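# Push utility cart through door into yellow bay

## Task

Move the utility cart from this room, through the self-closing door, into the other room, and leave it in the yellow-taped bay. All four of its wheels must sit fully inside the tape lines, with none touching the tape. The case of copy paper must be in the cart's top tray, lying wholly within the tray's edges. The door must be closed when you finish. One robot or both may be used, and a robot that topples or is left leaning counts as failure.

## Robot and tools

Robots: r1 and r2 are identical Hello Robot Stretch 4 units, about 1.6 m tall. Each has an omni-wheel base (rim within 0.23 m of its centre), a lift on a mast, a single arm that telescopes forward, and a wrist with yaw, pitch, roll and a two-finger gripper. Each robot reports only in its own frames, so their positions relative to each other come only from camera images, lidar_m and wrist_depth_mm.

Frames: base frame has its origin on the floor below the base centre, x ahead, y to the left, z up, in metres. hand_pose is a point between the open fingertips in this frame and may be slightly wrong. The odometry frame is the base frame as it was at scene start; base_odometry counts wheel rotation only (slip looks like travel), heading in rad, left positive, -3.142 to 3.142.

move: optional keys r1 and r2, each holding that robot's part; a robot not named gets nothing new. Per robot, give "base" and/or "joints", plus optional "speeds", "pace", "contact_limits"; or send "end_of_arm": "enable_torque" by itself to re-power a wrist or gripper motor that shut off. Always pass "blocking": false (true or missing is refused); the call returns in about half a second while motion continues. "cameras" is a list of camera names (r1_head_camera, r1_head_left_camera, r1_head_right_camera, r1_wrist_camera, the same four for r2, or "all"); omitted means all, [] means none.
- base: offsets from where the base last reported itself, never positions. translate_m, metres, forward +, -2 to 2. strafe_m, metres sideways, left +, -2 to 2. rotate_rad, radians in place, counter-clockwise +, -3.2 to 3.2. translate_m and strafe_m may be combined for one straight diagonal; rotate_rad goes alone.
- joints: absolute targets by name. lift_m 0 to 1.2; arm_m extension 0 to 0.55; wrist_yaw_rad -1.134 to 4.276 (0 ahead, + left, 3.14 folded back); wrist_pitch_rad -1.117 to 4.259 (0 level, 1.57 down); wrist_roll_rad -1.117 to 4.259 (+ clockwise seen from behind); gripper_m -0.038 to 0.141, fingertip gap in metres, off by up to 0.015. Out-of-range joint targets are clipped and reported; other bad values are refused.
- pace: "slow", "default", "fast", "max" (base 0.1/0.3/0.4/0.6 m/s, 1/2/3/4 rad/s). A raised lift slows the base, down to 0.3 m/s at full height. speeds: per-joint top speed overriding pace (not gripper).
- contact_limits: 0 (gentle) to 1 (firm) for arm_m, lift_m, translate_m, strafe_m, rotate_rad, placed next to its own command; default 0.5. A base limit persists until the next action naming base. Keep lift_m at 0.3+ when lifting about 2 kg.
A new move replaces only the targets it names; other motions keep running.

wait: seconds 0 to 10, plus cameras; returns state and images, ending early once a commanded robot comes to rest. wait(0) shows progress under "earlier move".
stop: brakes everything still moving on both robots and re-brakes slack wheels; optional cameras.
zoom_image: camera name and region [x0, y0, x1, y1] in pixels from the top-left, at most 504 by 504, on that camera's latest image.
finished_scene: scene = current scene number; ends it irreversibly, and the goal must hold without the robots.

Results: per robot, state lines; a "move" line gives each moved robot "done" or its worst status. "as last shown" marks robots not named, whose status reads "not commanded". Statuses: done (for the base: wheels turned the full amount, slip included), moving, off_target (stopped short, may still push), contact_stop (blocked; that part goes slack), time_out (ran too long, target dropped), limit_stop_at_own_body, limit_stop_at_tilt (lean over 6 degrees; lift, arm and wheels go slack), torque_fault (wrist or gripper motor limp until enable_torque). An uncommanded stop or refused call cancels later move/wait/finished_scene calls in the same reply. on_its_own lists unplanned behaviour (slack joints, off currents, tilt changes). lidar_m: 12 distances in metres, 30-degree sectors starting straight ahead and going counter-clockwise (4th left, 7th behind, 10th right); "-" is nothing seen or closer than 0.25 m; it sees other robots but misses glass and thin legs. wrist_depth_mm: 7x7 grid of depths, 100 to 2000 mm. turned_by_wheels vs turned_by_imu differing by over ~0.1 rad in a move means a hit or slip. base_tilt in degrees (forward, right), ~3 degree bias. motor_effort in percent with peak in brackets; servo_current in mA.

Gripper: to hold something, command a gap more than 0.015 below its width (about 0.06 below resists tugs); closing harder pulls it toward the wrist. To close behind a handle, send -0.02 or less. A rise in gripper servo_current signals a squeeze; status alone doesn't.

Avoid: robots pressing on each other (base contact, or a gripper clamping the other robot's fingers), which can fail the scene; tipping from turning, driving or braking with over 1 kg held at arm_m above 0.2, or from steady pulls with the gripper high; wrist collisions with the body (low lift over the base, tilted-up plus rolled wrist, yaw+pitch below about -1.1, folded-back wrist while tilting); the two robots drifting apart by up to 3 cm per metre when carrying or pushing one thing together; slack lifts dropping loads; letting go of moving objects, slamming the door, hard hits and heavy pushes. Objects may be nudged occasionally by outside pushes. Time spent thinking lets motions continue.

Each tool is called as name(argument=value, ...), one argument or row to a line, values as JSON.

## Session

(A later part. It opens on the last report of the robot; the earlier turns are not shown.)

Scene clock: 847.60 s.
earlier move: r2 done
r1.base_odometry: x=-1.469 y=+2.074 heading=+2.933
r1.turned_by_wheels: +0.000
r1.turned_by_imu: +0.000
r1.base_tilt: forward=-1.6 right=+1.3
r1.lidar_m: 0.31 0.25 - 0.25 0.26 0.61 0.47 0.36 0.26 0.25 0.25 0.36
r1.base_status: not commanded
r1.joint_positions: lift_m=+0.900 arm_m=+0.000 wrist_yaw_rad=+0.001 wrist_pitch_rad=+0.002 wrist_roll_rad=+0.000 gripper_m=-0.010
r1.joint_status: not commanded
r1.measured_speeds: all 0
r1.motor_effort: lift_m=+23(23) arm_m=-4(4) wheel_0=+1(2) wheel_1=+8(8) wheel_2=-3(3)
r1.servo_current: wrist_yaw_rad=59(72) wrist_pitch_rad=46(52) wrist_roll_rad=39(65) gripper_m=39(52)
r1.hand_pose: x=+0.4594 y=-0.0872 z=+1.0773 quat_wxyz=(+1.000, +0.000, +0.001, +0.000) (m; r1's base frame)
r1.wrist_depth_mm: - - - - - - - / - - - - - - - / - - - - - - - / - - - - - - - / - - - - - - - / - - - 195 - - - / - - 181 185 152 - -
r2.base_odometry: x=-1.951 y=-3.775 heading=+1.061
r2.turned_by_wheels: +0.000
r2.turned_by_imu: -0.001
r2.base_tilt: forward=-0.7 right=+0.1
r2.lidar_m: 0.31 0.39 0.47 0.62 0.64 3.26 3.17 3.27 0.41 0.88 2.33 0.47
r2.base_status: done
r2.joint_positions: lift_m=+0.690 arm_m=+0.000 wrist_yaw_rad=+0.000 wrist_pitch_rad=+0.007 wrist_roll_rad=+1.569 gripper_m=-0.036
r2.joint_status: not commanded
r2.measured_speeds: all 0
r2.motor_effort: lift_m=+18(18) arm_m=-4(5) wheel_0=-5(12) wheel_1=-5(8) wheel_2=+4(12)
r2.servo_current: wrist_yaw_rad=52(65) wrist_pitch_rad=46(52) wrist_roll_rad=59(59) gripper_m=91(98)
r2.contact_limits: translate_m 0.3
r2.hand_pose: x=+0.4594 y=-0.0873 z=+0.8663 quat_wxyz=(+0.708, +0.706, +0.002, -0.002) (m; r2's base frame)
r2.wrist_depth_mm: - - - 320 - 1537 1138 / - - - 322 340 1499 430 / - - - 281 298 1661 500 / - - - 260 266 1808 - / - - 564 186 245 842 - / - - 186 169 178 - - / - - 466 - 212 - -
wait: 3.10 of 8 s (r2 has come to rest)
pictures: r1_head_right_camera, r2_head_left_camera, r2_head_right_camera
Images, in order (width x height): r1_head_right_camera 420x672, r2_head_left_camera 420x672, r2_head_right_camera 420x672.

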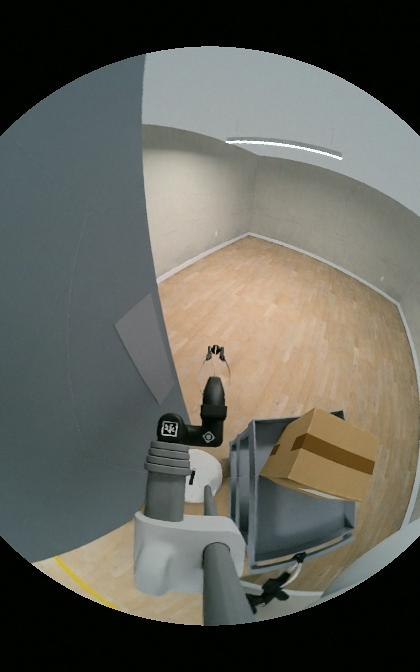

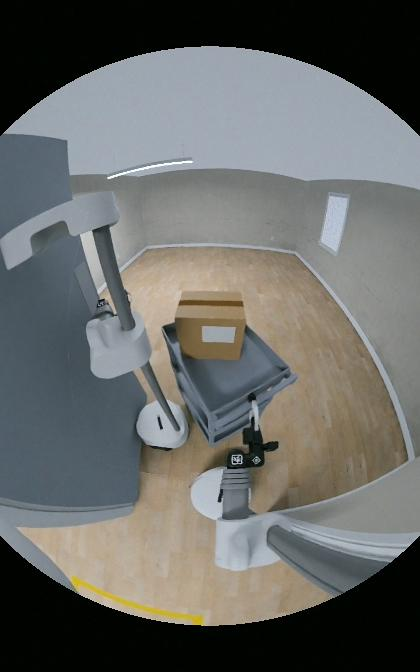

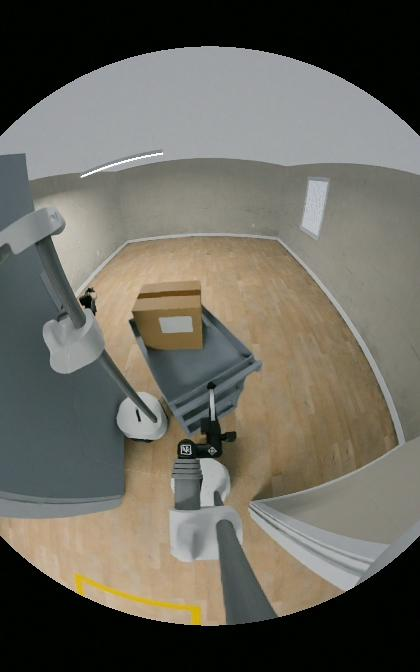

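move(
  blocking=false,
  r2={"base":{"translate_m":-0.3,"strafe_m":0.0},"pace":"slow","contact_limits":{"translate_m":0.4}},
  cameras=[],
)

wait(
  seconds=8,
  cameras=["r1_head_right_camera","r2_head_left_camera","r2_head_right_camera"],
)

Scene clock: 855.73 s.
move: r2 moving
r1: as last shown
r1.lidar_m: 0.31 0.25 - 0.25 0.27 0.64 0.50 0.36 0.25 0.25 0.25 0.33
r1.motor_effort: lift_m=+23(23) arm_m=-4(4) wheel_0=+1(1) wheel_1=+8(8) wheel_2=-3(3)
r1.servo_current: wrist_yaw_rad=52(65) wrist_pitch_rad=39(46) wrist_roll_rad=46(65) gripper_m=39(46)
r1.wrist_depth_mm: - - - - - - - / - - - - - - - / - - - - - - - / - - - - - - - / - - - - - - - / - - - 194 - - - / - - 180 185 152 - -
r2.base_odometry: x=-1.957 y=-3.786 heading=+1.061
r2.turned_by_wheels: +0.000
r2.turned_by_imu: +0.000
r2.base_tilt: forward=-0.7 right=+0.0
r2.lidar_m: 0.32 0.40 0.50 0.61 0.69 3.24 3.17 3.29 0.39 0.87 2.35 0.49
r2.base_status: translate_m moving; strafe_m moving
r2.joint_positions: lift_m=+0.690 arm_m=+0.000 wrist_yaw_rad=+0.000 wrist_pitch_rad=+0.007 wrist_roll_rad=+1.569 gripper_m=-0.036
r2.joint_status: not commanded
r2.measured_speeds: translate_m=-0.049 strafe_m=-0.001 rotate_rad=+0.003 lift_m=+0.000 arm_m=+0.000 wrist_yaw_rad=+0.000 wrist_pitch_rad=+0.000 wrist_roll_rad=+0.000
r2.motor_effort: lift_m=+18(18) arm_m=-4(4) wheel_0=-10(10) wheel_1=-6(8) wheel_2=+10(11)
r2.servo_current: wrist_yaw_rad=39(59) wrist_pitch_rad=46(52) wrist_roll_rad=52(52) gripper_m=91(98)
r2.contact_limits: translate_m 0.4
r2.hand_pose: x=+0.4594 y=-0.0873 z=+0.8663 quat_wxyz=(+0.708, +0.706, +0.002, -0.002) (m; r2's base frame)
r2.wrist_depth_mm: - - - 320 359 1366 1098 / - - - 320 336 1464 413 / - - - 281 296 1708 508 / - - - 258 264 1708 - / - - 535 195 244 831 - / - - 186 170 178 - - / - - 473 - 210 - -
pictures: none
No camera images: "cameras" was empty.

Scene clock: 859.50 s.
earlier move: r2 done
r1.base_odometry: x=-1.469 y=+2.074 heading=+2.932
r1.turned_by_wheels: -0.001
r1.turned_by_imu: -0.001
r1.base_tilt: forward=-1.6 right=+1.3
r1.lidar_m: 0.33 0.25 - 0.25 0.25 0.66 0.46 0.27 0.25 0.25 4.03 5.07
r1.base_status: not commanded
r1.joint_positions: lift_m=+0.900 arm_m=+0.000 wrist_yaw_rad=+0.001 wrist_pitch_rad=+0.002 wrist_roll_rad=+0.000 gripper_m=-0.010
r1.joint_status: not commanded
r1.measured_speeds: all 0
r1.motor_effort: lift_m=+23(23) arm_m=-4(4) wheel_0=+0(2) wheel_1=+2(8) wheel_2=-4(5)
r1.servo_current: wrist_yaw_rad=52(65) wrist_pitch_rad=39(52) wrist_roll_rad=39(72) gripper_m=39(52)
r1.hand_pose: x=+0.4594 y=-0.0872 z=+1.0773 quat_wxyz=(+1.000, +0.000, +0.001, +0.000) (m; r1's base frame)
r1.wrist_depth_mm: - - - - - - - / - - - - - - - / - - - - - - - / - - - - - - - / - - - - - - - / - - - 195 - - - / - - 181 185 153 - -
r2.base_odometry: x=-2.097 y=-4.036 heading=+1.061
r2.turned_by_wheels: +0.000
r2.turned_by_imu: +0.002
r2.base_tilt: forward=-0.6 right=+0.1
r2.lidar_m: 0.34 0.43 0.64 0.63 2.67 2.94 2.85 2.95 2.32 0.31 0.40 0.46
r2.base_status: done
r2.joint_positions: lift_m=+0.690 arm_m=+0.000 wrist_yaw_rad=+0.006 wrist_pitch_rad=+0.007 wrist_roll_rad=+1.569 gripper_m=-0.036
r2.joint_status: not commanded
r2.measured_speeds: all 0
r2.motor_effort: lift_m=+18(18) arm_m=-4(5) wheel_0=-3(10) wheel_1=-4(8) wheel_2=+6(15)
r2.servo_current: wrist_yaw_rad=46(65) wrist_pitch_rad=52(52) wrist_roll_rad=46(65) gripper_m=91(98)
r2.contact_limits: translate_m 0.4
r2.hand_pose: x=+0.4598 y=-0.0857 z=+0.8663 quat_wxyz=(+0.708, +0.706, +0.004, +0.000) (m; r2's base frame)
r2.wrist_depth_mm: - - - 285 291 1576 1160 / - - - 267 273 1708 500 / - - - 255 259 1808 - / - - 559 189 248 842 - / - - 484 181 238 842 - / - - 185 172 179 - - / - - 521 - 220 - -
wait: 3.77 of 8 s (r2 has come to rest)
pictures: r1_head_right_camera, r2_head_left_camera, r2_head_right_camera
Images, in order (width x height): r1_head_right_camera 420x672, r2_head_left_camera 420x672, r2_head_right_camera 420x672.

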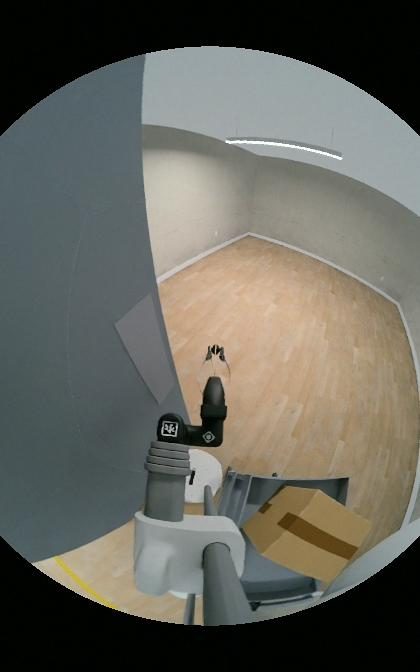

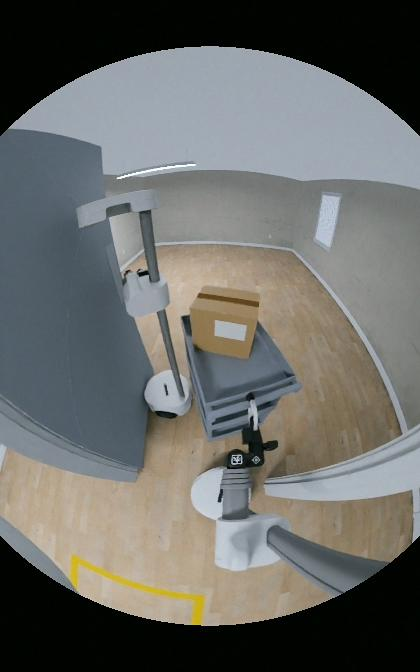

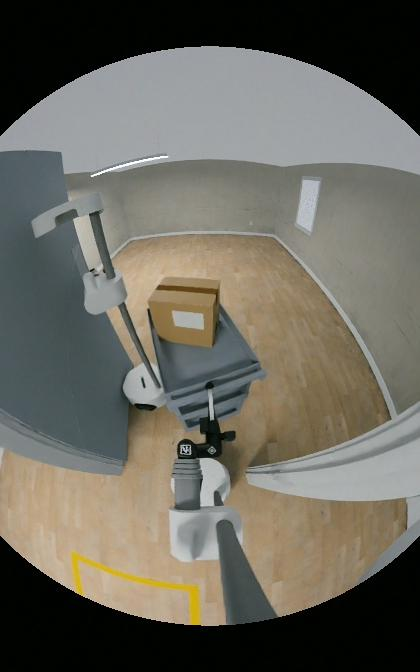

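move(
  blocking=false,
  r2={"base":{"translate_m":-0.25,"strafe_m":0.12},"pace":"slow","contact_limits":{"translate_m":0.4}},
  cameras=[],
)

wait(
  seconds=8,
  cameras=["r2_head_left_camera","r2_head_right_camera"],
)

move(
  blocking=false,
  r2={"base":{"translate_m":-0.3},"pace":"slow","contact_limits":{"translate_m":0.4}},
  cameras=[],
)

wait(
  seconds=8,
  cameras=["r1_head_right_camera","r2_head_left_camera","r2_head_right_camera"],
)

Scene clock: 866.70 s.
move: r2 moving
r1: as last shown
r1.turned_by_wheels: +0.000
r1.turned_by_imu: +0.000
r1.lidar_m: 0.31 0.25 - 0.25 0.27 0.63 0.46 0.25 0.25 0.25 4.08 5.09
r1.motor_effort: lift_m=+23(23) arm_m=-4(4) wheel_0=+0(1) wheel_1=+3(3) wheel_2=-4(4)
r1.servo_current: wrist_yaw_rad=39(46) wrist_pitch_rad=39(46) wrist_roll_rad=46(59) gripper_m=52(52)
r1.wrist_depth_mm: - - - - - - - / - - - - - - - / - - - - - - - / - - - - - - - / - - - - - - - / - - - 195 - - - / - - 181 185 152 - -
r2.base_odometry: x=-2.108 y=-4.044 heading=+1.061
r2.turned_by_wheels: +0.000
r2.turned_by_imu: +0.000
r2.base_tilt: forward=-0.7 right=+0.0
r2.lidar_m: 0.35 0.46 0.64 0.63 2.67 2.90 2.85 2.99 2.29 0.33 0.37 0.46
r2.base_status: translate_m moving; strafe_m moving
r2.joint_positions: lift_m=+0.690 arm_m=+0.000 wrist_yaw_rad=+0.003 wrist_pitch_rad=+0.007 wrist_roll_rad=+1.569 gripper_m=-0.036
r2.joint_status: not commanded
r2.measured_speeds: translate_m=-0.049 strafe_m=+0.022 rotate_rad=-0.002 lift_m=+0.000 arm_m=+0.000 wrist_yaw_rad=-0.005 wrist_pitch_rad=+0.000 wrist_roll_rad=+0.000
r2.motor_effort: lift_m=+18(18) arm_m=-4(5) wheel_0=-10(10) wheel_1=-4(5) wheel_2=+11(12)
r2.servo_current: wrist_yaw_rad=52(59) wrist_pitch_rad=46(52) wrist_roll_rad=59(59) gripper_m=98(98)
r2.contact_limits: translate_m 0.4
r2.hand_pose: x=+0.4596 y=-0.0865 z=+0.8663 quat_wxyz=(+0.708, +0.706, +0.003, -0.001) (m; r2's base frame)
r2.wrist_depth_mm: - - - 285 290 1576 1160 / - - - 267 272 1661 500 / - - - 254 258 1661 - / - - 544 189 248 866 - / - - 484 180 237 831 - / - - 185 172 179 - - / - - 521 - 220 - -
pictures: none
No camera images: "cameras" was empty.

Scene clock: 870.17 s.
earlier move: r2 done
r1.base_odometry: x=-1.469 y=+2.074 heading=+2.932
r1.turned_by_wheels: +0.000
r1.turned_by_imu: +0.000
r1.base_tilt: forward=-1.6 right=+1.3
r1.lidar_m: 0.31 0.25 - 0.25 0.26 0.65 0.38 0.29 0.27 2.88 4.07 5.10
r1.base_status: not commanded
r1.joint_positions: lift_m=+0.900 arm_m=+0.000 wrist_yaw_rad=+0.001 wrist_pitch_rad=+0.002 wrist_roll_rad=+0.000 gripper_m=-0.010
r1.joint_status: not commanded
r1.measured_speeds: all 0
r1.motor_effort: lift_m=+23(23) arm_m=-4(4) wheel_0=+0(1) wheel_1=+2(3) wheel_2=-4(4)
r1.servo_current: wrist_yaw_rad=33(65) wrist_pitch_rad=46(52) wrist_roll_rad=46(65) gripper_m=46(52)
r1.hand_pose: x=+0.4594 y=-0.0872 z=+1.0773 quat_wxyz=(+1.000, +0.000, +0.001, +0.000) (m; r1's base frame)
r1.wrist_depth_mm: - - - - - - - / - - - - - - - / - - - - - - - / - - - - - - - / - - - - - - - / - - - 194 - - - / - - 180 185 152 - -
r2.base_odometry: x=-2.324 y=-4.196 heading=+1.060
r2.turned_by_wheels: +0.000
r2.turned_by_imu: -0.001
r2.base_tilt: forward=-0.7 right=+0.0
r2.lidar_m: 0.41 0.77 0.59 1.02 2.55 2.70 2.61 2.70 2.41 0.83 0.49 0.42
r2.base_status: done
r2.joint_positions: lift_m=+0.690 arm_m=+0.000 wrist_yaw_rad=-0.002 wrist_pitch_rad=+0.007 wrist_roll_rad=+1.569 gripper_m=-0.036
r2.joint_status: not commanded
r2.measured_speeds: all 0
r2.motor_effort: lift_m=+18(18) arm_m=-4(5) wheel_0=-6(15) wheel_1=-7(8) wheel_2=+4(12)
r2.servo_current: wrist_yaw_rad=46(65) wrist_pitch_rad=52(52) wrist_roll_rad=52(59) gripper_m=85(104)
r2.contact_limits: translate_m 0.4
r2.hand_pose: x=+0.4592 y=-0.0880 z=+0.8663 quat_wxyz=(+0.708, +0.706, +0.002, -0.003) (m; r2's base frame)
r2.wrist_depth_mm: - - - 162 221 1576 - / - - 591 163 222 741 - / - 480 452 165 224 - - / - - 492 167 227 820 - / - - 549 170 231 - - / - - 183 172 179 - - / 788 - - - 236 1499 480
wait: 3.47 of 8 s (r2 has come to rest)
pictures: r2_head_left_camera, r2_head_right_camera
Images, in order (width x height): r2_head_left_camera 420x672, r2_head_right_camera 420x672.

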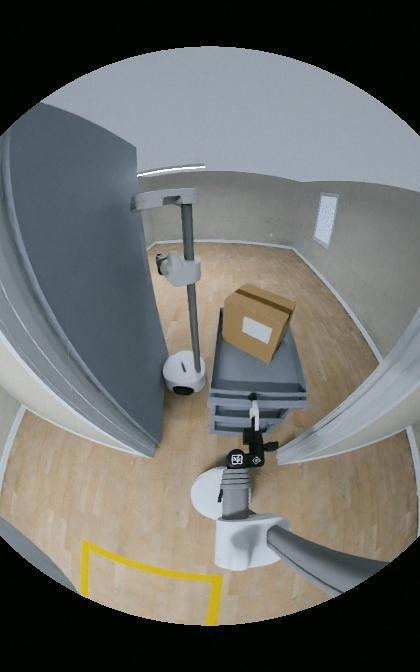

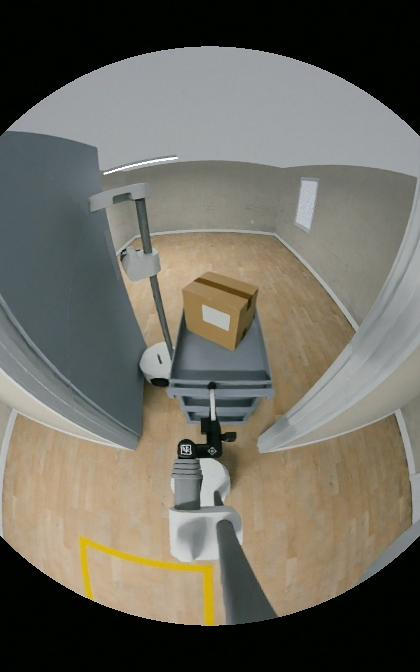

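Scene clock: 870.67 s.
move: r2 moving
r1: as last shown
r1.lidar_m: 0.32 0.25 - 0.25 0.27 0.64 0.42 0.30 0.28 2.88 4.05 5.09
r1.motor_effort: lift_m=+23(23) arm_m=-4(4) wheel_0=+0(1) wheel_1=+2(2) wheel_2=-4(4)
r1.servo_current: wrist_yaw_rad=46(52) wrist_pitch_rad=39(46) wrist_roll_rad=72(72) gripper_m=39(46)
r2.base_odometry: x=-2.330 y=-4.207 heading=+1.060
r2.turned_by_wheels: +0.000
r2.turned_by_imu: +0.000
r2.base_tilt: forward=-0.7 right=+0.1
r2.lidar_m: 0.37 0.72 0.61 1.08 2.55 2.69 2.58 2.71 2.38 0.85 0.51 0.41
r2.base_status: translate_m moving
r2.joint_positions: lift_m=+0.690 arm_m=+0.000 wrist_yaw_rad=-0.002 wrist_pitch_rad=+0.007 wrist_roll_rad=+1.569 gripper_m=-0.036
r2.joint_status: not commanded
r2.measured_speeds: translate_m=-0.049 strafe_m=-0.001 rotate_rad=+0.001 lift_m=+0.000 arm_m=+0.000 wrist_yaw_rad=+0.000 wrist_pitch_rad=+0.000 wrist_roll_rad=+0.000
r2.motor_effort: lift_m=+18(18) arm_m=-4(4) wheel_0=-5(10) wheel_1=-6(9) wheel_2=+11(11)
r2.servo_current: wrist_yaw_rad=33(52) wrist_pitch_rad=52(52) wrist_roll_rad=46(59) gripper_m=91(104)
r2.contact_limits: translate_m 0.4
r2.hand_pose: x=+0.4592 y=-0.0880 z=+0.8663 quat_wxyz=(+0.708, +0.706, +0.002, -0.003) (m; r2's base frame)
r2.wrist_depth_mm: - - - 159 217 1537 - / - - 559 161 220 - - / - 469 452 164 223 - - / - - 496 166 227 831 - / - - 559 169 229 - - / - - 185 172 179 - - / 768 778 778 - 236 1576 500
pictures: none
No camera images: "cameras" was empty.

Scene clock: 874.43 s.
earlier move: r2 done
r1.base_odometry: x=-1.469 y=+2.074 heading=+2.932
r1.turned_by_wheels: +0.000
r1.turned_by_imu: +0.000
r1.base_tilt: forward=-1.6 right=+1.3
r1.lidar_m: 0.32 0.25 - 0.25 0.25 0.67 0.58 0.53 2.73 2.88 4.07 5.11
r1.base_status: not commanded
r1.joint_positions: lift_m=+0.900 arm_m=+0.000 wrist_yaw_rad=+0.001 wrist_pitch_rad=+0.002 wrist_roll_rad=+0.000 gripper_m=-0.010
r1.joint_status: not commanded
r1.measured_speeds: all 0
r1.motor_effort: lift_m=+23(23) arm_m=-4(4) wheel_0=+1(1) wheel_1=+2(3) wheel_2=-4(4)
r1.servo_current: wrist_yaw_rad=46(59) wrist_pitch_rad=33(52) wrist_roll_rad=59(72) gripper_m=39(46)
r1.hand_pose: x=+0.4594 y=-0.0872 z=+1.0773 quat_wxyz=(+1.000, +0.000, +0.001, +0.000) (m; r1's base frame)
r1.wrist_depth_mm: - - - - - - - / - - - - - - - / - - - - - - - / - - - - - - - / - - - - - - - / - - - 193 - - - / - - 180 185 152 - -
r2.base_odometry: x=-2.470 y=-4.457 heading=+1.060
r2.turned_by_wheels: +0.000
r2.turned_by_imu: +0.001
r2.base_tilt: forward=-0.7 right=+0.1
r2.lidar_m: 0.42 0.79 0.76 2.31 2.56 2.37 2.26 2.41 2.40 1.83 0.47 0.39
r2.base_status: done
r2.joint_positions: lift_m=+0.690 arm_m=+0.000 wrist_yaw_rad=+0.001 wrist_pitch_rad=+0.007 wrist_roll_rad=+1.569 gripper_m=-0.036
r2.joint_status: not commanded
r2.measured_speeds: all 0
r2.motor_effort: lift_m=+18(18) arm_m=-4(5) wheel_0=-4(10) wheel_1=-4(9) wheel_2=+5(13)
r2.servo_current: wrist_yaw_rad=33(59) wrist_pitch_rad=46(59) wrist_roll_rad=52(59) gripper_m=98(104)
r2.contact_limits: translate_m 0.4
r2.hand_pose: x=+0.4594 y=-0.0870 z=+0.8663 quat_wxyz=(+0.708, +0.706, +0.003, -0.002) (m; r2's base frame)
r2.wrist_depth_mm: - 469 455 128 180 - - / - 410 407 132 190 - - / - - 469 141 203 - - / - - 564 148 212 - - / - - - 157 226 1756 - / - - 182 171 178 1098 496 / - 1118 - - - 1205 -
wait: 3.77 of 8 s (r2 has come to rest)
pictures: r1_head_right_camera, r2_head_left_camera, r2_head_right_camera
Images, in order (width x height): r1_head_right_camera 420x672, r2_head_left_camera 420x672, r2_head_right_camera 420x672.

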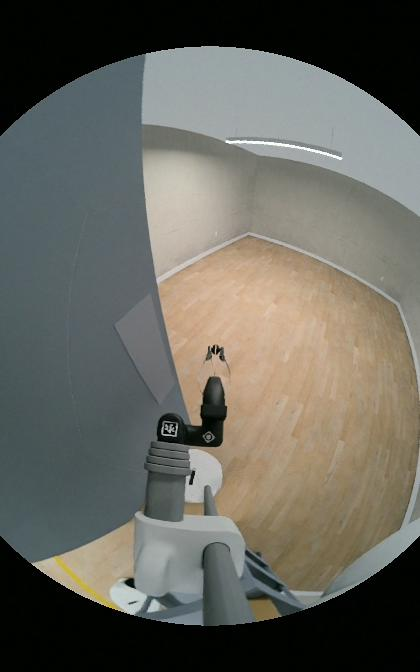

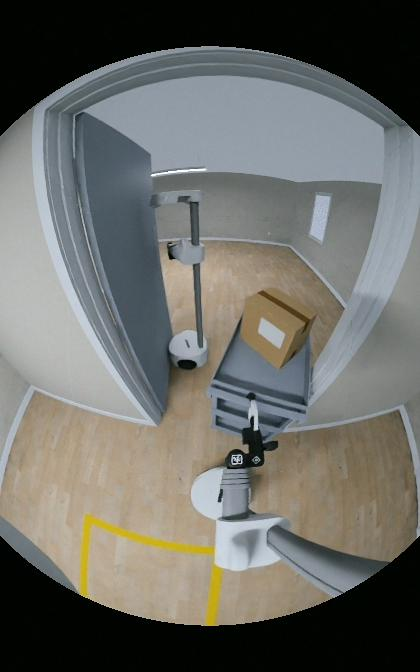

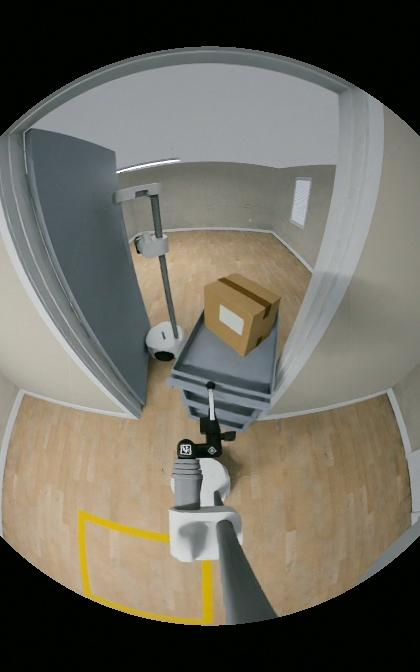

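move(
  blocking=false,
  r2={"base":{"translate_m":-0.35,"strafe_m":0.03},"pace":"slow","contact_limits":{"translate_m":0.4}},
  cameras=[],
)

wait(
  seconds=8,
  cameras=["r2_head_left_camera","r2_head_right_camera"],
)

move(
  blocking=false,
  r2={"base":{"translate_m":-0.3,"strafe_m":0.03},"pace":"slow","contact_limits":{"translate_m":0.4}},
  cameras=[],
)

wait(
  seconds=8,
  cameras=["r2_head_left_camera","r2_head_right_camera"],
)

Scene clock: 881.90 s.
move: r2 moving
r1: as last shown
r1.lidar_m: 0.30 0.25 - 0.25 0.28 0.63 0.59 0.55 2.71 2.86 4.07 5.10
r1.motor_effort: lift_m=+23(23) arm_m=-4(4) wheel_0=+0(1) wheel_1=+2(3) wheel_2=-4(4)
r1.servo_current: wrist_yaw_rad=46(59) wrist_pitch_rad=39(46) wrist_roll_rad=52(65) gripper_m=39(46)
r1.wrist_depth_mm: - - - - - - - / - - - - - - - / - - - - - - - / - - - - - - - / - - - - - - - / - - - 195 - - - / - - 180 185 152 - -
r2.base_odometry: x=-2.477 y=-4.468 heading=+1.060
r2.turned_by_wheels: +0.000
r2.turned_by_imu: +0.000
r2.base_tilt: forward=-0.6 right=+0.1
r2.lidar_m: 0.39 0.78 0.77 2.37 2.58 2.34 2.27 2.38 2.37 1.93 0.42 0.40
r2.base_status: translate_m moving; strafe_m moving
r2.joint_positions: lift_m=+0.690 arm_m=+0.000 wrist_yaw_rad=+0.001 wrist_pitch_rad=+0.007 wrist_roll_rad=+1.569 gripper_m=-0.036
r2.joint_status: not commanded
r2.measured_speeds: translate_m=-0.050 strafe_m=+0.005 rotate_rad=-0.001 lift_m=+0.000 arm_m=+0.000 wrist_yaw_rad=+0.000 wrist_pitch_rad=+0.000 wrist_roll_rad=+0.000
r2.motor_effort: lift_m=+18(18) arm_m=-5(5) wheel_0=-8(13) wheel_1=-7(7) wheel_2=+11(12)
r2.servo_current: wrist_yaw_rad=46(52) wrist_pitch_rad=46(52) wrist_roll_rad=52(52) gripper_m=98(98)
r2.contact_limits: translate_m 0.4
r2.hand_pose: x=+0.4594 y=-0.0870 z=+0.8663 quat_wxyz=(+0.708, +0.706, +0.003, -0.002) (m; r2's base frame)
r2.wrist_depth_mm: - 469 452 128 180 - - / - 413 407 132 190 - - / - - 469 141 202 - - / - - 569 149 212 - - / - - - 157 225 1756 - / - - 183 169 178 1078 496 / - 1118 - - - 1205 -
pictures: none
No camera images: "cameras" was empty.

Scene clock: 886.20 s.
earlier move: r2 done
r1.base_odometry: x=-1.469 y=+2.074 heading=+2.932
r1.turned_by_wheels: +0.000
r1.turned_by_imu: +0.000
r1.base_tilt: forward=-1.6 right=+1.3
r1.lidar_m: 0.32 0.25 - 0.25 0.26 0.62 0.70 0.96 2.72 2.89 4.03 5.05
r1.base_status: not commanded
r1.joint_positions: lift_m=+0.900 arm_m=+0.000 wrist_yaw_rad=+0.001 wrist_pitch_rad=+0.002 wrist_roll_rad=+0.000 gripper_m=-0.010
r1.joint_status: not commanded
r1.measured_speeds: all 0
r1.motor_effort: lift_m=+23(23) arm_m=-4(4) wheel_0=+0(1) wheel_1=+2(3) wheel_2=-4(5)
r1.servo_current: wrist_yaw_rad=20(78) wrist_pitch_rad=39(52) wrist_roll_rad=52(78) gripper_m=46(59)
r1.hand_pose: x=+0.4594 y=-0.0872 z=+1.0773 quat_wxyz=(+1.000, +0.000, +0.001, +0.000) (m; r1's base frame)
r1.wrist_depth_mm: - - - - - - - / - - - - - - - / - - - - - - - / - - - - - - - / - - - - - - - / - - - 194 - - - / - - 181 184 152 - -
r2.base_odometry: x=-2.668 y=-4.748 heading=+1.059
r2.turned_by_wheels: +0.000
r2.turned_by_imu: -0.001
r2.base_tilt: forward=-0.7 right=+0.1
r2.lidar_m: 0.42 1.00 1.28 2.41 2.53 2.02 1.94 2.02 2.42 2.32 1.20 0.41
r2.base_status: done
r2.joint_positions: lift_m=+0.690 arm_m=+0.000 wrist_yaw_rad=-0.001 wrist_pitch_rad=+0.007 wrist_roll_rad=+1.569 gripper_m=-0.036
r2.joint_status: not commanded
r2.measured_speeds: all 0
r2.motor_effort: lift_m=+18(18) arm_m=-4(5) wheel_0=-6(13) wheel_1=-5(8) wheel_2=+4(13)
r2.servo_current: wrist_yaw_rad=26(59) wrist_pitch_rad=52(59) wrist_roll_rad=39(59) gripper_m=91(98)
r2.contact_limits: translate_m 0.4
r2.hand_pose: x=+0.4592 y=-0.0878 z=+0.8663 quat_wxyz=(+0.708, +0.706, +0.002, -0.003) (m; r2's base frame)
r2.wrist_depth_mm: - - 544 143 198 - - / - 492 442 147 204 759 - / - 473 452 151 212 - - / - - 521 158 220 - - / - - 615 164 228 - - / - - 182 170 179 1308 496 / - - - - 245 - 1182
wait: 4.30 of 8 s (r2 has come to rest)
pictures: r2_head_left_camera, r2_head_right_camera
Images, in order (width x height): r2_head_left_camera 420x672, r2_head_right_camera 420x672.

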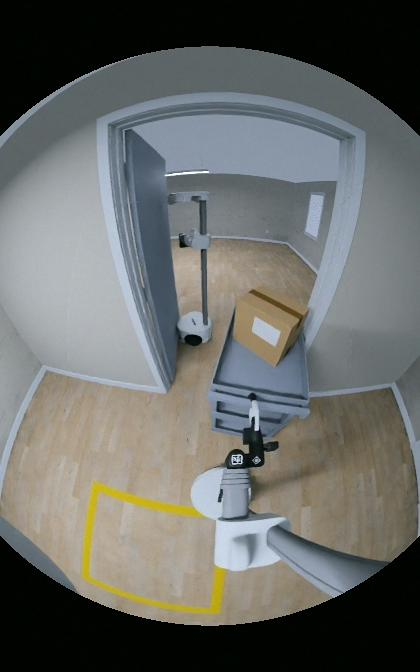

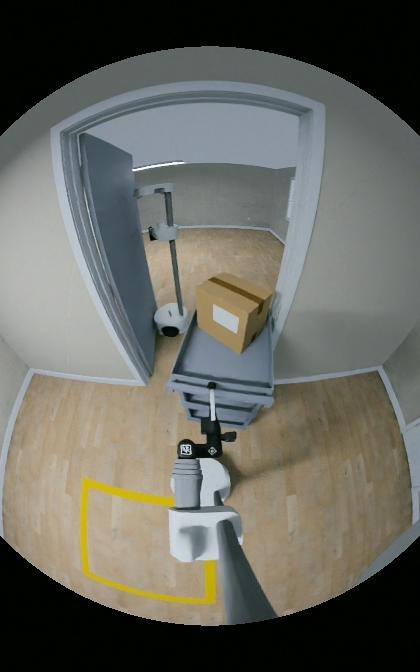

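Scene clock: 886.70 s.
move: r2 moving
r1: as last shown
r1.base_tilt: forward=-1.6 right=+1.2
r1.lidar_m: 0.32 0.25 - 0.25 0.25 0.64 0.71 0.99 2.70 2.86 4.06 5.10
r1.motor_effort: lift_m=+23(23) arm_m=-4(4) wheel_0=+0(1) wheel_1=+2(2) wheel_2=-4(4)
r1.servo_current: wrist_yaw_rad=33(65) wrist_pitch_rad=39(52) wrist_roll_rad=46(65) gripper_m=39(46)
r1.wrist_depth_mm: - - - - - - - / - - - - - - - / - - - - - - - / - - - - - - - / - - - - - - - / - - - 194 - - - / - - 180 185 152 - -
r2.base_odometry: x=-2.675 y=-4.758 heading=+1.059
r2.turned_by_wheels: -0.001
r2.turned_by_imu: -0.001
r2.base_tilt: forward=-0.7 right=+0.1
r2.lidar_m: 0.41 1.02 1.30 2.41 2.55 2.01 1.92 2.01 2.42 2.31 1.23 0.42
r2.base_status: translate_m moving; strafe_m moving
r2.joint_positions: lift_m=+0.690 arm_m=+0.000 wrist_yaw_rad=-0.001 wrist_pitch_rad=+0.007 wrist_roll_rad=+1.569 gripper_m=-0.036
r2.joint_status: not commanded
r2.measured_speeds: translate_m=-0.049 strafe_m=+0.005 rotate_rad=-0.002 lift_m=+0.000 arm_m=+0.000 wrist_yaw_rad=+0.000 wrist_pitch_rad=+0.000 wrist_roll_rad=+0.000
r2.motor_effort: lift_m=+18(18) arm_m=-4(5) wheel_0=-8(11) wheel_1=-6(8) wheel_2=+9(11)
r2.servo_current: wrist_yaw_rad=52(59) wrist_pitch_rad=46(52) wrist_roll_rad=46(59) gripper_m=98(98)
r2.contact_limits: translate_m 0.4
r2.hand_pose: x=+0.4592 y=-0.0878 z=+0.8663 quat_wxyz=(+0.708, +0.706, +0.002, -0.003) (m; r2's base frame)
r2.wrist_depth_mm: - - 549 143 199 - - / - 496 449 148 206 768 - / - 477 455 152 213 - - / - - 521 158 219 - - / - - 609 164 229 - - / - - 182 172 179 1308 496 / - - - - 244 - 1205
pictures: none
No camera images: "cameras" was empty.

Scene clock: 890.50 s.
earlier move: r2 done
r1.base_odometry: x=-1.469 y=+2.074 heading=+2.932
r1.turned_by_wheels: +0.000
r1.turned_by_imu: +0.000
r1.base_tilt: forward=-1.6 right=+1.3
r1.lidar_m: 0.33 0.25 - 0.25 0.25 0.63 0.94 1.06 2.70 2.88 4.06 5.07
r1.base_status: not commanded
r1.joint_positions: lift_m=+0.900 arm_m=+0.000 wrist_yaw_rad=+0.001 wrist_pitch_rad=+0.002 wrist_roll_rad=+0.000 gripper_m=-0.010
r1.joint_status: not commanded
r1.measured_speeds: all 0
r1.motor_effort: lift_m=+23(23) arm_m=-4(4) wheel_0=+1(1) wheel_1=+2(3) wheel_2=-4(4)
r1.servo_current: wrist_yaw_rad=39(72) wrist_pitch_rad=46(52) wrist_roll_rad=52(65) gripper_m=39(52)
r1.hand_pose: x=+0.4594 y=-0.0872 z=+1.0773 quat_wxyz=(+1.000, +0.000, +0.001, +0.000) (m; r1's base frame)
r1.wrist_depth_mm: - - - - - - - / - - - - - - - / - - - - - - - / - - - - - - - / - - - - - - - / - - - 194 - - - / - - 180 185 153 - -
r2.base_odometry: x=-2.840 y=-4.994 heading=+1.059
r2.turned_by_wheels: +0.000
r2.turned_by_imu: +0.000
r2.base_tilt: forward=-0.6 right=+0.1
r2.lidar_m: 0.40 1.29 1.72 2.38 2.28 1.69 1.64 1.72 2.41 2.33 1.66 0.43
r2.base_status: done
r2.joint_positions: lift_m=+0.690 arm_m=+0.000 wrist_yaw_rad=-0.001 wrist_pitch_rad=+0.007 wrist_roll_rad=+1.569 gripper_m=-0.036
r2.joint_status: not commanded
r2.measured_speeds: all 0
r2.motor_effort: lift_m=+18(18) arm_m=-4(5) wheel_0=-6(12) wheel_1=-5(9) wheel_2=+5(11)
r2.servo_current: wrist_yaw_rad=52(59) wrist_pitch_rad=52(59) wrist_roll_rad=52(65) gripper_m=98(104)
r2.contact_limits: translate_m 0.4
r2.hand_pose: x=+0.4592 y=-0.0878 z=+0.8663 quat_wxyz=(+0.708, +0.706, +0.002, -0.003) (m; r2's base frame)
r2.wrist_depth_mm: - - - 158 216 - - / - - 554 160 219 - - / - 462 455 163 223 - - / - - 496 166 226 831 - / - - 554 169 230 - - / - - 184 172 178 - - / - - - - 236 - 466
wait: 3.80 of 8 s (r2 has come to rest)
pictures: r2_head_left_camera, r2_head_right_camera
Images, in order (width x height): r2_head_left_camera 420x672, r2_head_right_camera 420x672.

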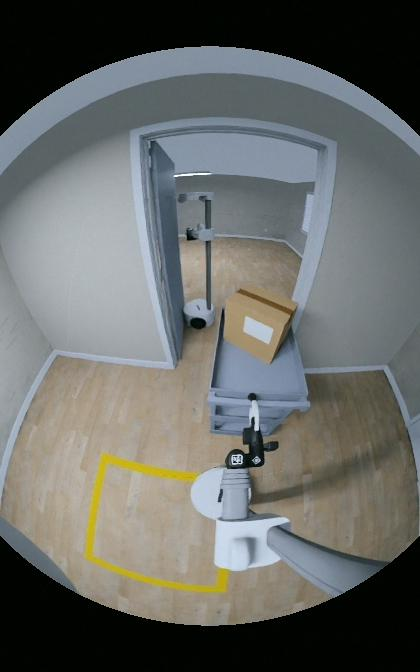

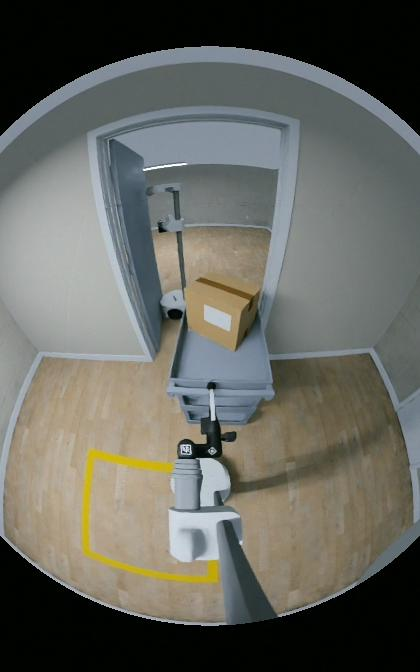

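move(
  r2={"base":{"translate_m":-0.3},"pace":"slow"},
  blocking=false,
  cameras=[],
)

wait(
  seconds=6,
  cameras=["r2_head_camera","r2_head_left_camera"],
)

Scene clock: 918.37 s.
move: r2 moving
r1: as last shown
r1.base_tilt: forward=-1.6 right=+1.2
r1.lidar_m: 0.32 0.25 - 0.25 0.26 0.64 0.96 1.08 2.71 2.86 4.06 5.09
r1.motor_effort: lift_m=+23(23) arm_m=-4(4) wheel_0=+0(1) wheel_1=+2(3) wheel_2=-4(4)
r1.servo_current: wrist_yaw_rad=52(59) wrist_pitch_rad=39(46) wrist_roll_rad=52(65) gripper_m=39(46)
r1.wrist_depth_mm: - - - - - - - / - - - - - - - / - - - - - - - / - - - - - - - / - - - - - - - / - - - 194 - - - / - - 181 185 153 - -
r2.base_odometry: x=-2.847 y=-5.005 heading=+1.059
r2.turned_by_wheels: +0.000
r2.turned_by_imu: +0.000
r2.base_tilt: forward=-0.7 right=+0.0
r2.lidar_m: 0.38 1.28 1.72 2.37 2.28 1.68 1.62 1.68 2.37 2.32 1.64 0.42
r2.base_status: translate_m moving
r2.joint_positions: lift_m=+0.690 arm_m=+0.000 wrist_yaw_rad=-0.001 wrist_pitch_rad=+0.007 wrist_roll_rad=+1.569 gripper_m=-0.036
r2.joint_status: not commanded
r2.measured_speeds: translate_m=-0.049 strafe_m=+0.000 rotate_rad=+0.000 lift_m=+0.000 arm_m=+0.000 wrist_yaw_rad=+0.000 wrist_pitch_rad=+0.000 wrist_roll_rad=+0.000
r2.motor_effort: lift_m=+18(18) arm_m=-5(5) wheel_0=-7(9) wheel_1=-6(8) wheel_2=+11(11)
r2.servo_current: wrist_yaw_rad=65(65) wrist_pitch_rad=52(52) wrist_roll_rad=52(52) gripper_m=98(98)
r2.hand_pose: x=+0.4592 y=-0.0878 z=+0.8663 quat_wxyz=(+0.708, +0.706, +0.002, -0.003) (m; r2's base frame)
r2.wrist_depth_mm: - - - 158 216 - - / - - 559 161 220 - - / - 466 452 163 223 - - / - - 492 165 227 831 - / - - 559 169 230 - - / - - 185 172 178 - - / - - - - 236 - 469
pictures: none
No camera images: "cameras" was empty.

Scene clock: 922.13 s.
earlier move: r2 done
r1.base_odometry: x=-1.469 y=+2.074 heading=+2.932
r1.turned_by_wheels: +0.000
r1.turned_by_imu: +0.000
r1.base_tilt: forward=-1.6 right=+1.3
r1.lidar_m: 0.30 0.25 - 0.25 0.28 0.62 1.11 1.07 2.71 2.86 4.05 5.10
r1.base_status: not commanded
r1.joint_positions: lift_m=+0.900 arm_m=+0.000 wrist_yaw_rad=+0.001 wrist_pitch_rad=+0.002 wrist_roll_rad=+0.000 gripper_m=-0.010
r1.joint_status: not commanded
r1.measured_speeds: all 0
r1.motor_effort: lift_m=+23(23) arm_m=-4(4) wheel_0=+1(1) wheel_1=+2(3) wheel_2=-4(4)
r1.servo_current: wrist_yaw_rad=39(65) wrist_pitch_rad=39(52) wrist_roll_rad=52(65) gripper_m=46(52)
r1.hand_pose: x=+0.4594 y=-0.0872 z=+1.0773 quat_wxyz=(+1.000, +0.000, +0.001, +0.000) (m; r1's base frame)
r1.wrist_depth_mm: - - - - - - - / - - - - - - - / - - - - - - - / - - - - - - - / - - - - - - - / - - - 195 - - - / - - 181 185 152 - -
r2.base_odometry: x=-2.987 y=-5.255 heading=+1.059
r2.turned_by_wheels: +0.000
r2.turned_by_imu: +0.001
r2.base_tilt: forward=-0.7 right=+0.0
r2.lidar_m: 0.38 1.57 2.16 2.38 1.90 1.39 1.34 1.41 1.98 2.30 2.04 0.43
r2.base_status: done
r2.joint_positions: lift_m=+0.690 arm_m=+0.000 wrist_yaw_rad=+0.002 wrist_pitch_rad=+0.007 wrist_roll_rad=+1.569 gripper_m=-0.036
r2.joint_status: not commanded
r2.measured_speeds: all 0
r2.motor_effort: lift_m=+18(18) arm_m=-4(5) wheel_0=-1(10) wheel_1=-3(8) wheel_2=+8(12)
r2.servo_current: wrist_yaw_rad=39(65) wrist_pitch_rad=46(59) wrist_roll_rad=39(65) gripper_m=91(104)
r2.hand_pose: x=+0.4595 y=-0.0867 z=+0.8663 quat_wxyz=(+0.708, +0.706, +0.003, -0.001) (m; r2's base frame)
r2.wrist_depth_mm: - - - 176 237 - - / - - - 175 236 699 - / - - 508 174 234 831 - / - - 473 174 233 842 - / - - 517 172 232 - - / - - 549 172 179 - - / - - - - 230 - -
wait: 3.77 of 6 s (r2 has come to rest)
pictures: r2_head_camera, r2_head_left_camera
Images, in order (width x height): r2_head_camera 420x560, r2_head_left_camera 420x672.

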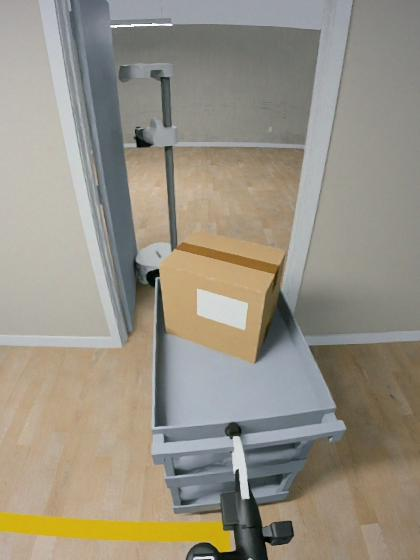

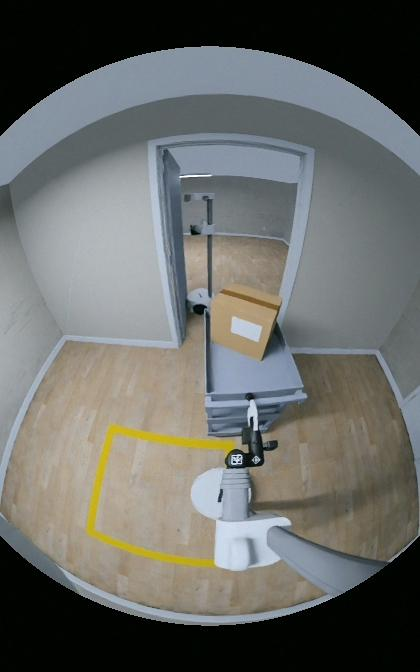

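move(
  r2={"base":{"translate_m":-0.3},"pace":"slow"},
  blocking=false,
  cameras=[],
)

wait(
  seconds=6,
  cameras=[],
)

move(
  r2={"base":{"translate_m":-0.15,"strafe_m":0.4},"pace":"slow"},
  blocking=false,
  cameras=[],
)

wait(
  seconds=8,
  cameras=["r2_head_camera","r2_head_left_camera"],
)

Scene clock: 931.87 s.
move: r2 moving
r1: as last shown
r1.lidar_m: 0.33 0.25 - 0.25 0.27 0.62 1.13 1.08 2.73 2.88 4.04 5.10
r1.motor_effort: lift_m=+23(23) arm_m=-4(4) wheel_0=+0(1) wheel_1=+2(3) wheel_2=-4(4)
r1.servo_current: wrist_yaw_rad=46(65) wrist_pitch_rad=39(46) wrist_roll_rad=26(52) gripper_m=46(46)
r1.wrist_depth_mm: - - - - - - - / - - - - - - - / - - - - - - - / - - - - - - - / - - - - - - - / - - - 195 - - - / - - 180 185 152 - -
r2.base_odometry: x=-2.993 y=-5.266 heading=+1.060
r2.turned_by_wheels: +0.000
r2.turned_by_imu: +0.001
r2.base_tilt: forward=-0.7 right=+0.1
r2.lidar_m: 0.36 1.57 2.16 2.39 1.85 1.40 1.34 1.40 1.99 2.31 2.07 0.44
r2.base_status: translate_m moving
r2.joint_positions: lift_m=+0.690 arm_m=+0.000 wrist_yaw_rad=+0.003 wrist_pitch_rad=+0.007 wrist_roll_rad=+1.569 gripper_m=-0.036
r2.joint_status: not commanded
r2.measured_speeds: translate_m=-0.049 strafe_m=+0.000 rotate_rad=+0.001 lift_m=+0.000 arm_m=+0.000 wrist_yaw_rad=+0.000 wrist_pitch_rad=+0.000 wrist_roll_rad=+0.000
r2.motor_effort: lift_m=+18(18) arm_m=-4(4) wheel_0=-5(5) wheel_1=-8(8) wheel_2=+13(14)
r2.servo_current: wrist_yaw_rad=39(59) wrist_pitch_rad=52(52) wrist_roll_rad=52(59) gripper_m=85(98)
r2.hand_pose: x=+0.4596 y=-0.0866 z=+0.8663 quat_wxyz=(+0.708, +0.706, +0.003, -0.001) (m; r2's base frame)
r2.wrist_depth_mm: - - - 176 238 - - / - - - 175 236 691 - / - - 517 174 235 831 - / - - 477 174 233 842 - / - - 517 173 233 - - / - - 186 172 179 - - / - - - - 230 - -
pictures: none
No camera images: "cameras" was empty.

Scene clock: 935.63 s.
earlier move: r2 done
r1.base_odometry: x=-1.469 y=+2.074 heading=+2.932
r1.turned_by_wheels: +0.000
r1.turned_by_imu: +0.000
r1.base_tilt: forward=-1.6 right=+1.3
r1.lidar_m: 0.29 0.25 - 0.25 0.27 0.64 1.14 1.08 2.73 2.85 4.03 5.07
r1.base_status: not commanded
r1.joint_positions: lift_m=+0.900 arm_m=+0.000 wrist_yaw_rad=+0.001 wrist_pitch_rad=+0.002 wrist_roll_rad=+0.000 gripper_m=-0.010
r1.joint_status: not commanded
r1.measured_speeds: all 0
r1.motor_effort: lift_m=+23(23) arm_m=-4(4) wheel_0=+1(1) wheel_1=+2(3) wheel_2=-4(4)
r1.servo_current: wrist_yaw_rad=46(78) wrist_pitch_rad=39(52) wrist_roll_rad=46(65) gripper_m=46(52)
r1.hand_pose: x=+0.4594 y=-0.0872 z=+1.0773 quat_wxyz=(+1.000, +0.000, +0.001, +0.000) (m; r1's base frame)
r1.wrist_depth_mm: - - - - - - - / - - - - - - - / - - - - - - - / - - - - - - - / - - - - - - - / - - - 194 - - - / - - 180 185 152 - -
r2.base_odometry: x=-3.134 y=-5.517 heading=+1.060
r2.turned_by_wheels: +0.000
r2.turned_by_imu: +0.001
r2.base_tilt: forward=-0.7 right=+0.0
r2.lidar_m: 0.34 0.41 2.50 2.41 1.46 1.08 1.03 1.08 1.55 2.28 2.42 0.46
r2.base_status: done
r2.joint_positions: lift_m=+0.690 arm_m=+0.000 wrist_yaw_rad=+0.003 wrist_pitch_rad=+0.007 wrist_roll_rad=+1.569 gripper_m=-0.036
r2.joint_status: not commanded
r2.measured_speeds: all 0
r2.motor_effort: lift_m=+18(18) arm_m=-4(5) wheel_0=+0(8) wheel_1=-4(8) wheel_2=+9(14)
r2.servo_current: wrist_yaw_rad=46(65) wrist_pitch_rad=52(59) wrist_roll_rad=52(65) gripper_m=98(98)
r2.hand_pose: x=+0.4596 y=-0.0864 z=+0.8663 quat_wxyz=(+0.708, +0.706, +0.004, -0.001) (m; r2's base frame)
r2.wrist_depth_mm: - - - 202 268 1430 1160 / - - - 196 259 1499 530 / - - - 191 251 778 - / - - 477 184 243 854 - / 1576 - 492 179 236 - - / 1576 - 508 173 179 - - / - - 549 - 224 - -
wait: 3.77 of 6 s (r2 has come to rest)
pictures: none
No camera images: "cameras" was empty.

Scene clock: 936.13 s.
move: r2 moving
r1: as last shown
r1.lidar_m: 0.32 0.25 - 0.25 0.26 0.64 1.12 1.08 2.69 2.87 4.06 5.08
r1.motor_effort: lift_m=+23(23) arm_m=-4(4) wheel_0=+0(2) wheel_1=+2(2) wheel_2=-4(4)
r1.servo_current: wrist_yaw_rad=52(59) wrist_pitch_rad=46(46) wrist_roll_rad=52(59) gripper_m=46(46)
r1.wrist_depth_mm: - - - - - - - / - - - - - - - / - - - - - - - / - - - - - - - / - - - - - - - / - - - 195 - - - / - - 181 185 152 - -
r2.base_odometry: x=-3.146 y=-5.515 heading=+1.060
r2.turned_by_wheels: +0.000
r2.turned_by_imu: +0.000
r2.base_tilt: forward=-0.6 right=+0.1
r2.lidar_m: 0.33 1.85 2.47 2.39 1.47 1.08 1.03 1.10 1.54 2.28 2.43 0.44
r2.base_status: translate_m moving; strafe_m moving
r2.joint_positions: lift_m=+0.690 arm_m=+0.000 wrist_yaw_rad=+0.003 wrist_pitch_rad=+0.007 wrist_roll_rad=+1.569 gripper_m=-0.036
r2.joint_status: not commanded
r2.measured_speeds: translate_m=-0.018 strafe_m=+0.046 rotate_rad=+0.001 lift_m=+0.000 arm_m=+0.000 wrist_yaw_rad=-0.003 wrist_pitch_rad=+0.000 wrist_roll_rad=+0.000
r2.motor_effort: lift_m=+18(18) arm_m=-4(4) wheel_0=-10(10) wheel_1=+7(7) wheel_2=+8(11)
r2.servo_current: wrist_yaw_rad=39(52) wrist_pitch_rad=39(52) wrist_roll_rad=46(59) gripper_m=91(91)
r2.hand_pose: x=+0.4596 y=-0.0866 z=+0.8663 quat_wxyz=(+0.708, +0.706, +0.003, -0.001) (m; r2's base frame)
r2.wrist_depth_mm: - - - 204 272 1464 1160 / - - - 196 262 1499 504 / - - - 248 252 854 - / - - 473 185 245 854 - / 1576 - 488 179 236 - - / 1537 1808 185 172 178 - - / - - 544 - 223 - -
pictures: none
No camera images: "cameras" was empty.

Scene clock: 941.17 s.
earlier move: r2 done
r1.base_odometry: x=-1.469 y=+2.074 heading=+2.932
r1.turned_by_wheels: +0.000
r1.turned_by_imu: +0.000
r1.base_tilt: forward=-1.6 right=+1.3
r1.lidar_m: 0.33 0.25 - 0.25 0.27 0.62 1.14 1.09 2.73 2.89 4.06 5.09
r1.base_status: not commanded
r1.joint_positions: lift_m=+0.900 arm_m=+0.000 wrist_yaw_rad=+0.001 wrist_pitch_rad=+0.002 wrist_roll_rad=+0.000 gripper_m=-0.010
r1.joint_status: not commanded
r1.measured_speeds: all 0
r1.motor_effort: lift_m=+23(23) arm_m=-4(4) wheel_0=+0(2) wheel_1=+2(3) wheel_2=-4(5)
r1.servo_current: wrist_yaw_rad=59(72) wrist_pitch_rad=33(52) wrist_roll_rad=52(78) gripper_m=39(52)
r1.hand_pose: x=+0.4594 y=-0.0872 z=+1.0773 quat_wxyz=(+1.000, +0.000, +0.001, +0.000) (m; r1's base frame)
r1.wrist_depth_mm: - - - - - - - / - - - - - - - / - - - - - - - / - - - - - - - / - - - - - - - / - - - 195 - - - / - - 181 185 153 - -
r2.base_odometry: x=-3.556 y=-5.452 heading=+1.060
r2.turned_by_wheels: +0.000
r2.turned_by_imu: -0.001
r2.base_tilt: forward=-0.7 right=+0.1
r2.lidar_m: 0.43 2.04 2.09 1.99 1.24 0.93 0.88 0.93 1.32 2.68 0.43 0.41
r2.base_status: done
r2.joint_positions: lift_m=+0.690 arm_m=+0.000 wrist_yaw_rad=-0.003 wrist_pitch_rad=+0.007 wrist_roll_rad=+1.569 gripper_m=-0.036
r2.joint_status: not commanded
r2.measured_speeds: all 0
r2.motor_effort: lift_m=+18(18) arm_m=-4(5) wheel_0=-5(13) wheel_1=+5(8) wheel_2=+5(11)
r2.servo_current: wrist_yaw_rad=46(59) wrist_pitch_rad=46(52) wrist_roll_rad=39(65) gripper_m=98(98)
r2.hand_pose: x=+0.4590 y=-0.0884 z=+0.8663 quat_wxyz=(+0.708, +0.706, +0.001, -0.004) (m; r2's base frame)
r2.wrist_depth_mm: 1618 449 449 129 182 - - / 1618 415 410 133 192 - - / 1708 - 473 142 204 - - / 1661 - 569 150 214 - - / 1661 - 1863 157 226 - - / - - 180 169 178 1464 488 / - - - - - - 1182
wait: 5.03 of 8 s (r2 has come to rest)
pictures: r2_head_camera, r2_head_left_camera
Images, in order (width x height): r2_head_camera 420x560, r2_head_left_camera 420x672.

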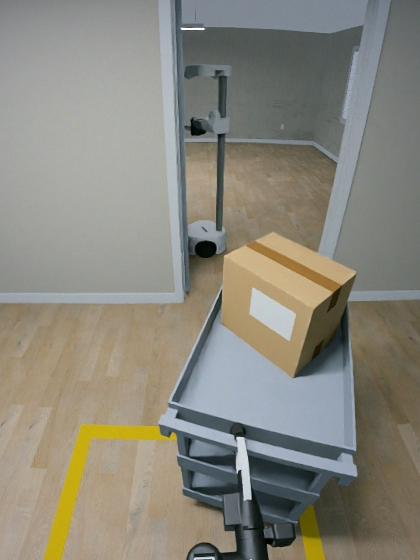

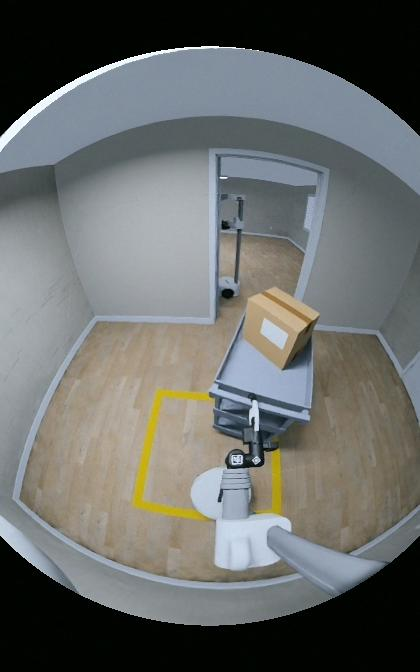

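move(
  r2={"base":{"translate_m":-0.36,"strafe_m":0.12},"pace":"slow"},
  blocking=false,
  cameras=[],
)

wait(
  seconds=8,
  cameras=["r2_head_camera","r2_head_left_camera","r2_head_right_camera"],
)

Scene clock: 953.63 s.
move: r2 moving
r1: as last shown
r1.lidar_m: 0.32 0.25 - 0.25 0.25 0.62 1.15 1.09 2.70 2.86 4.08 5.08
r1.motor_effort: lift_m=+23(23) arm_m=-4(4) wheel_0=+0(1) wheel_1=+2(3) wheel_2=-4(4)
r1.servo_current: wrist_yaw_rad=46(59) wrist_pitch_rad=39(46) wrist_roll_rad=46(59) gripper_m=52(52)
r1.wrist_depth_mm: - - - - - - - / - - - - - - - / - - - - - - - / - - - - - - - / - - - - - - - / - - - 195 - - - / - - 180 184 152 - -
r2.base_odometry: x=-3.566 y=-5.461 heading=+1.060
r2.turned_by_wheels: +0.000
r2.turned_by_imu: +0.000
r2.base_tilt: forward=-0.6 right=+0.1
r2.lidar_m: 0.42 2.05 2.08 2.01 1.22 0.90 0.84 0.90 1.27 2.74 0.47 0.39
r2.base_status: translate_m moving; strafe_m moving
r2.joint_positions: lift_m=+0.690 arm_m=+0.000 wrist_yaw_rad=-0.003 wrist_pitch_rad=+0.007 wrist_roll_rad=+1.569 gripper_m=-0.036
r2.joint_status: not commanded
r2.measured_speeds: translate_m=-0.049 strafe_m=+0.017 rotate_rad=-0.002 lift_m=+0.000 arm_m=+0.000 wrist_yaw_rad=+0.000 wrist_pitch_rad=+0.000 wrist_roll_rad=+0.000
r2.motor_effort: lift_m=+18(18) arm_m=-4(4) wheel_0=-9(11) wheel_1=-5(7) wheel_2=+12(13)
r2.servo_current: wrist_yaw_rad=39(52) wrist_pitch_rad=52(52) wrist_roll_rad=46(52) gripper_m=98(98)
r2.hand_pose: x=+0.4591 y=-0.0883 z=+0.8663 quat_wxyz=(+0.708, +0.706, +0.001, -0.003) (m; r2's base frame)
r2.wrist_depth_mm: 1661 449 439 128 180 - - / 1756 415 410 132 190 - - / 1661 - 473 141 203 - - / 1708 - 564 149 213 - - / 1708 - - 157 226 - - / - - 180 169 177 1537 488 / - - - - - - 1205
pictures: none
No camera images: "cameras" was empty.

Scene clock: 958.17 s.
earlier move: r2 done
r1.base_odometry: x=-1.469 y=+2.074 heading=+2.932
r1.turned_by_wheels: +0.000
r1.turned_by_imu: +0.000
r1.base_tilt: forward=-1.6 right=+1.3
r1.lidar_m: 0.33 0.25 - 0.25 0.27 0.65 1.14 1.07 2.72 2.87 4.06 5.09
r1.base_status: not commanded
r1.joint_positions: lift_m=+0.900 arm_m=+0.000 wrist_yaw_rad=+0.001 wrist_pitch_rad=+0.002 wrist_roll_rad=+0.000 gripper_m=-0.010
r1.joint_status: not commanded
r1.measured_speeds: all 0
r1.motor_effort: lift_m=+23(23) arm_m=-4(4) wheel_0=+0(1) wheel_1=+2(3) wheel_2=-4(4)
r1.servo_current: wrist_yaw_rad=46(72) wrist_pitch_rad=39(52) wrist_roll_rad=65(72) gripper_m=33(52)
r1.hand_pose: x=+0.4594 y=-0.0872 z=+1.0773 quat_wxyz=(+1.000, +0.000, +0.001, +0.000) (m; r1's base frame)
r1.wrist_depth_mm: - - - - - - - / - - - - - - - / - - - - - - - / - - - - - - - / - - - - - - - / - - - 195 - - - / - - 180 185 152 - -
r2.base_odometry: x=-3.837 y=-5.707 heading=+1.060
r2.turned_by_wheels: +0.000
r2.turned_by_imu: +0.001
r2.base_tilt: forward=-0.7 right=+0.1
r2.lidar_m: 0.42 2.38 1.98 1.89 0.74 0.54 0.51 0.54 0.77 2.34 0.45 0.40
r2.base_status: done
r2.joint_positions: lift_m=+0.690 arm_m=+0.000 wrist_yaw_rad=+0.000 wrist_pitch_rad=+0.007 wrist_roll_rad=+1.569 gripper_m=-0.036
r2.joint_status: not commanded
r2.measured_speeds: all 0
r2.motor_effort: lift_m=+18(18) arm_m=-4(5) wheel_0=-1(12) wheel_1=-5(8) wheel_2=+8(13)
r2.servo_current: wrist_yaw_rad=39(59) wrist_pitch_rad=46(59) wrist_roll_rad=52(72) gripper_m=91(104)
r2.hand_pose: x=+0.4593 y=-0.0874 z=+0.8663 quat_wxyz=(+0.708, +0.706, +0.002, -0.002) (m; r2's base frame)
r2.wrist_depth_mm: - 452 442 128 180 - - / - 415 404 132 191 - - / - - 473 141 203 - - / - - 564 149 213 - - / - - - 157 225 1708 - / - - 186 171 178 1576 492 / - - - - - 1708 1182
wait: 4.53 of 8 s (r2 has come to rest)
pictures: r2_head_camera, r2_head_left_camera, r2_head_right_camera
Images, in order (width x height): r2_head_camera 420x560, r2_head_left_camera 420x672, r2_head_right_camera 420x672.

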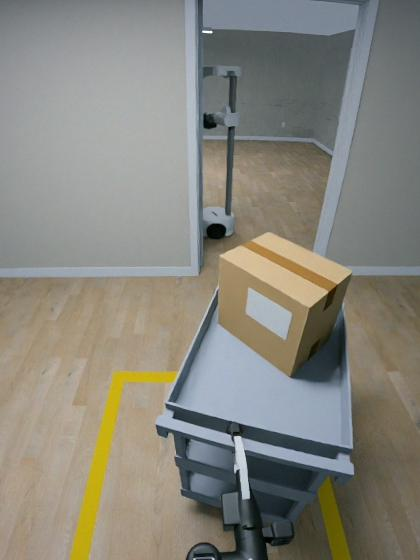

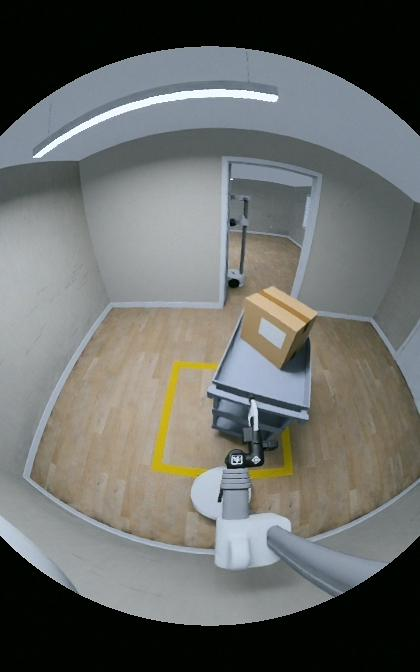

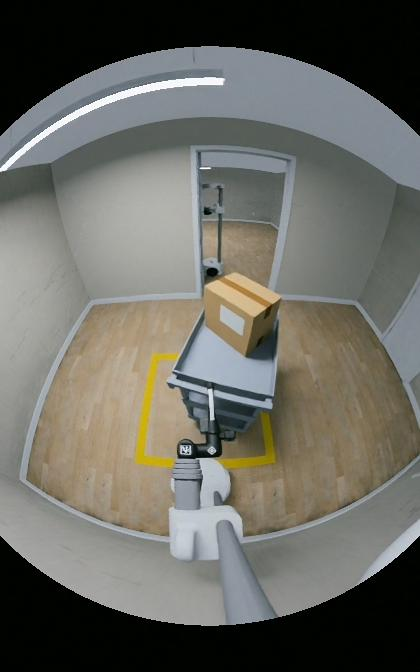

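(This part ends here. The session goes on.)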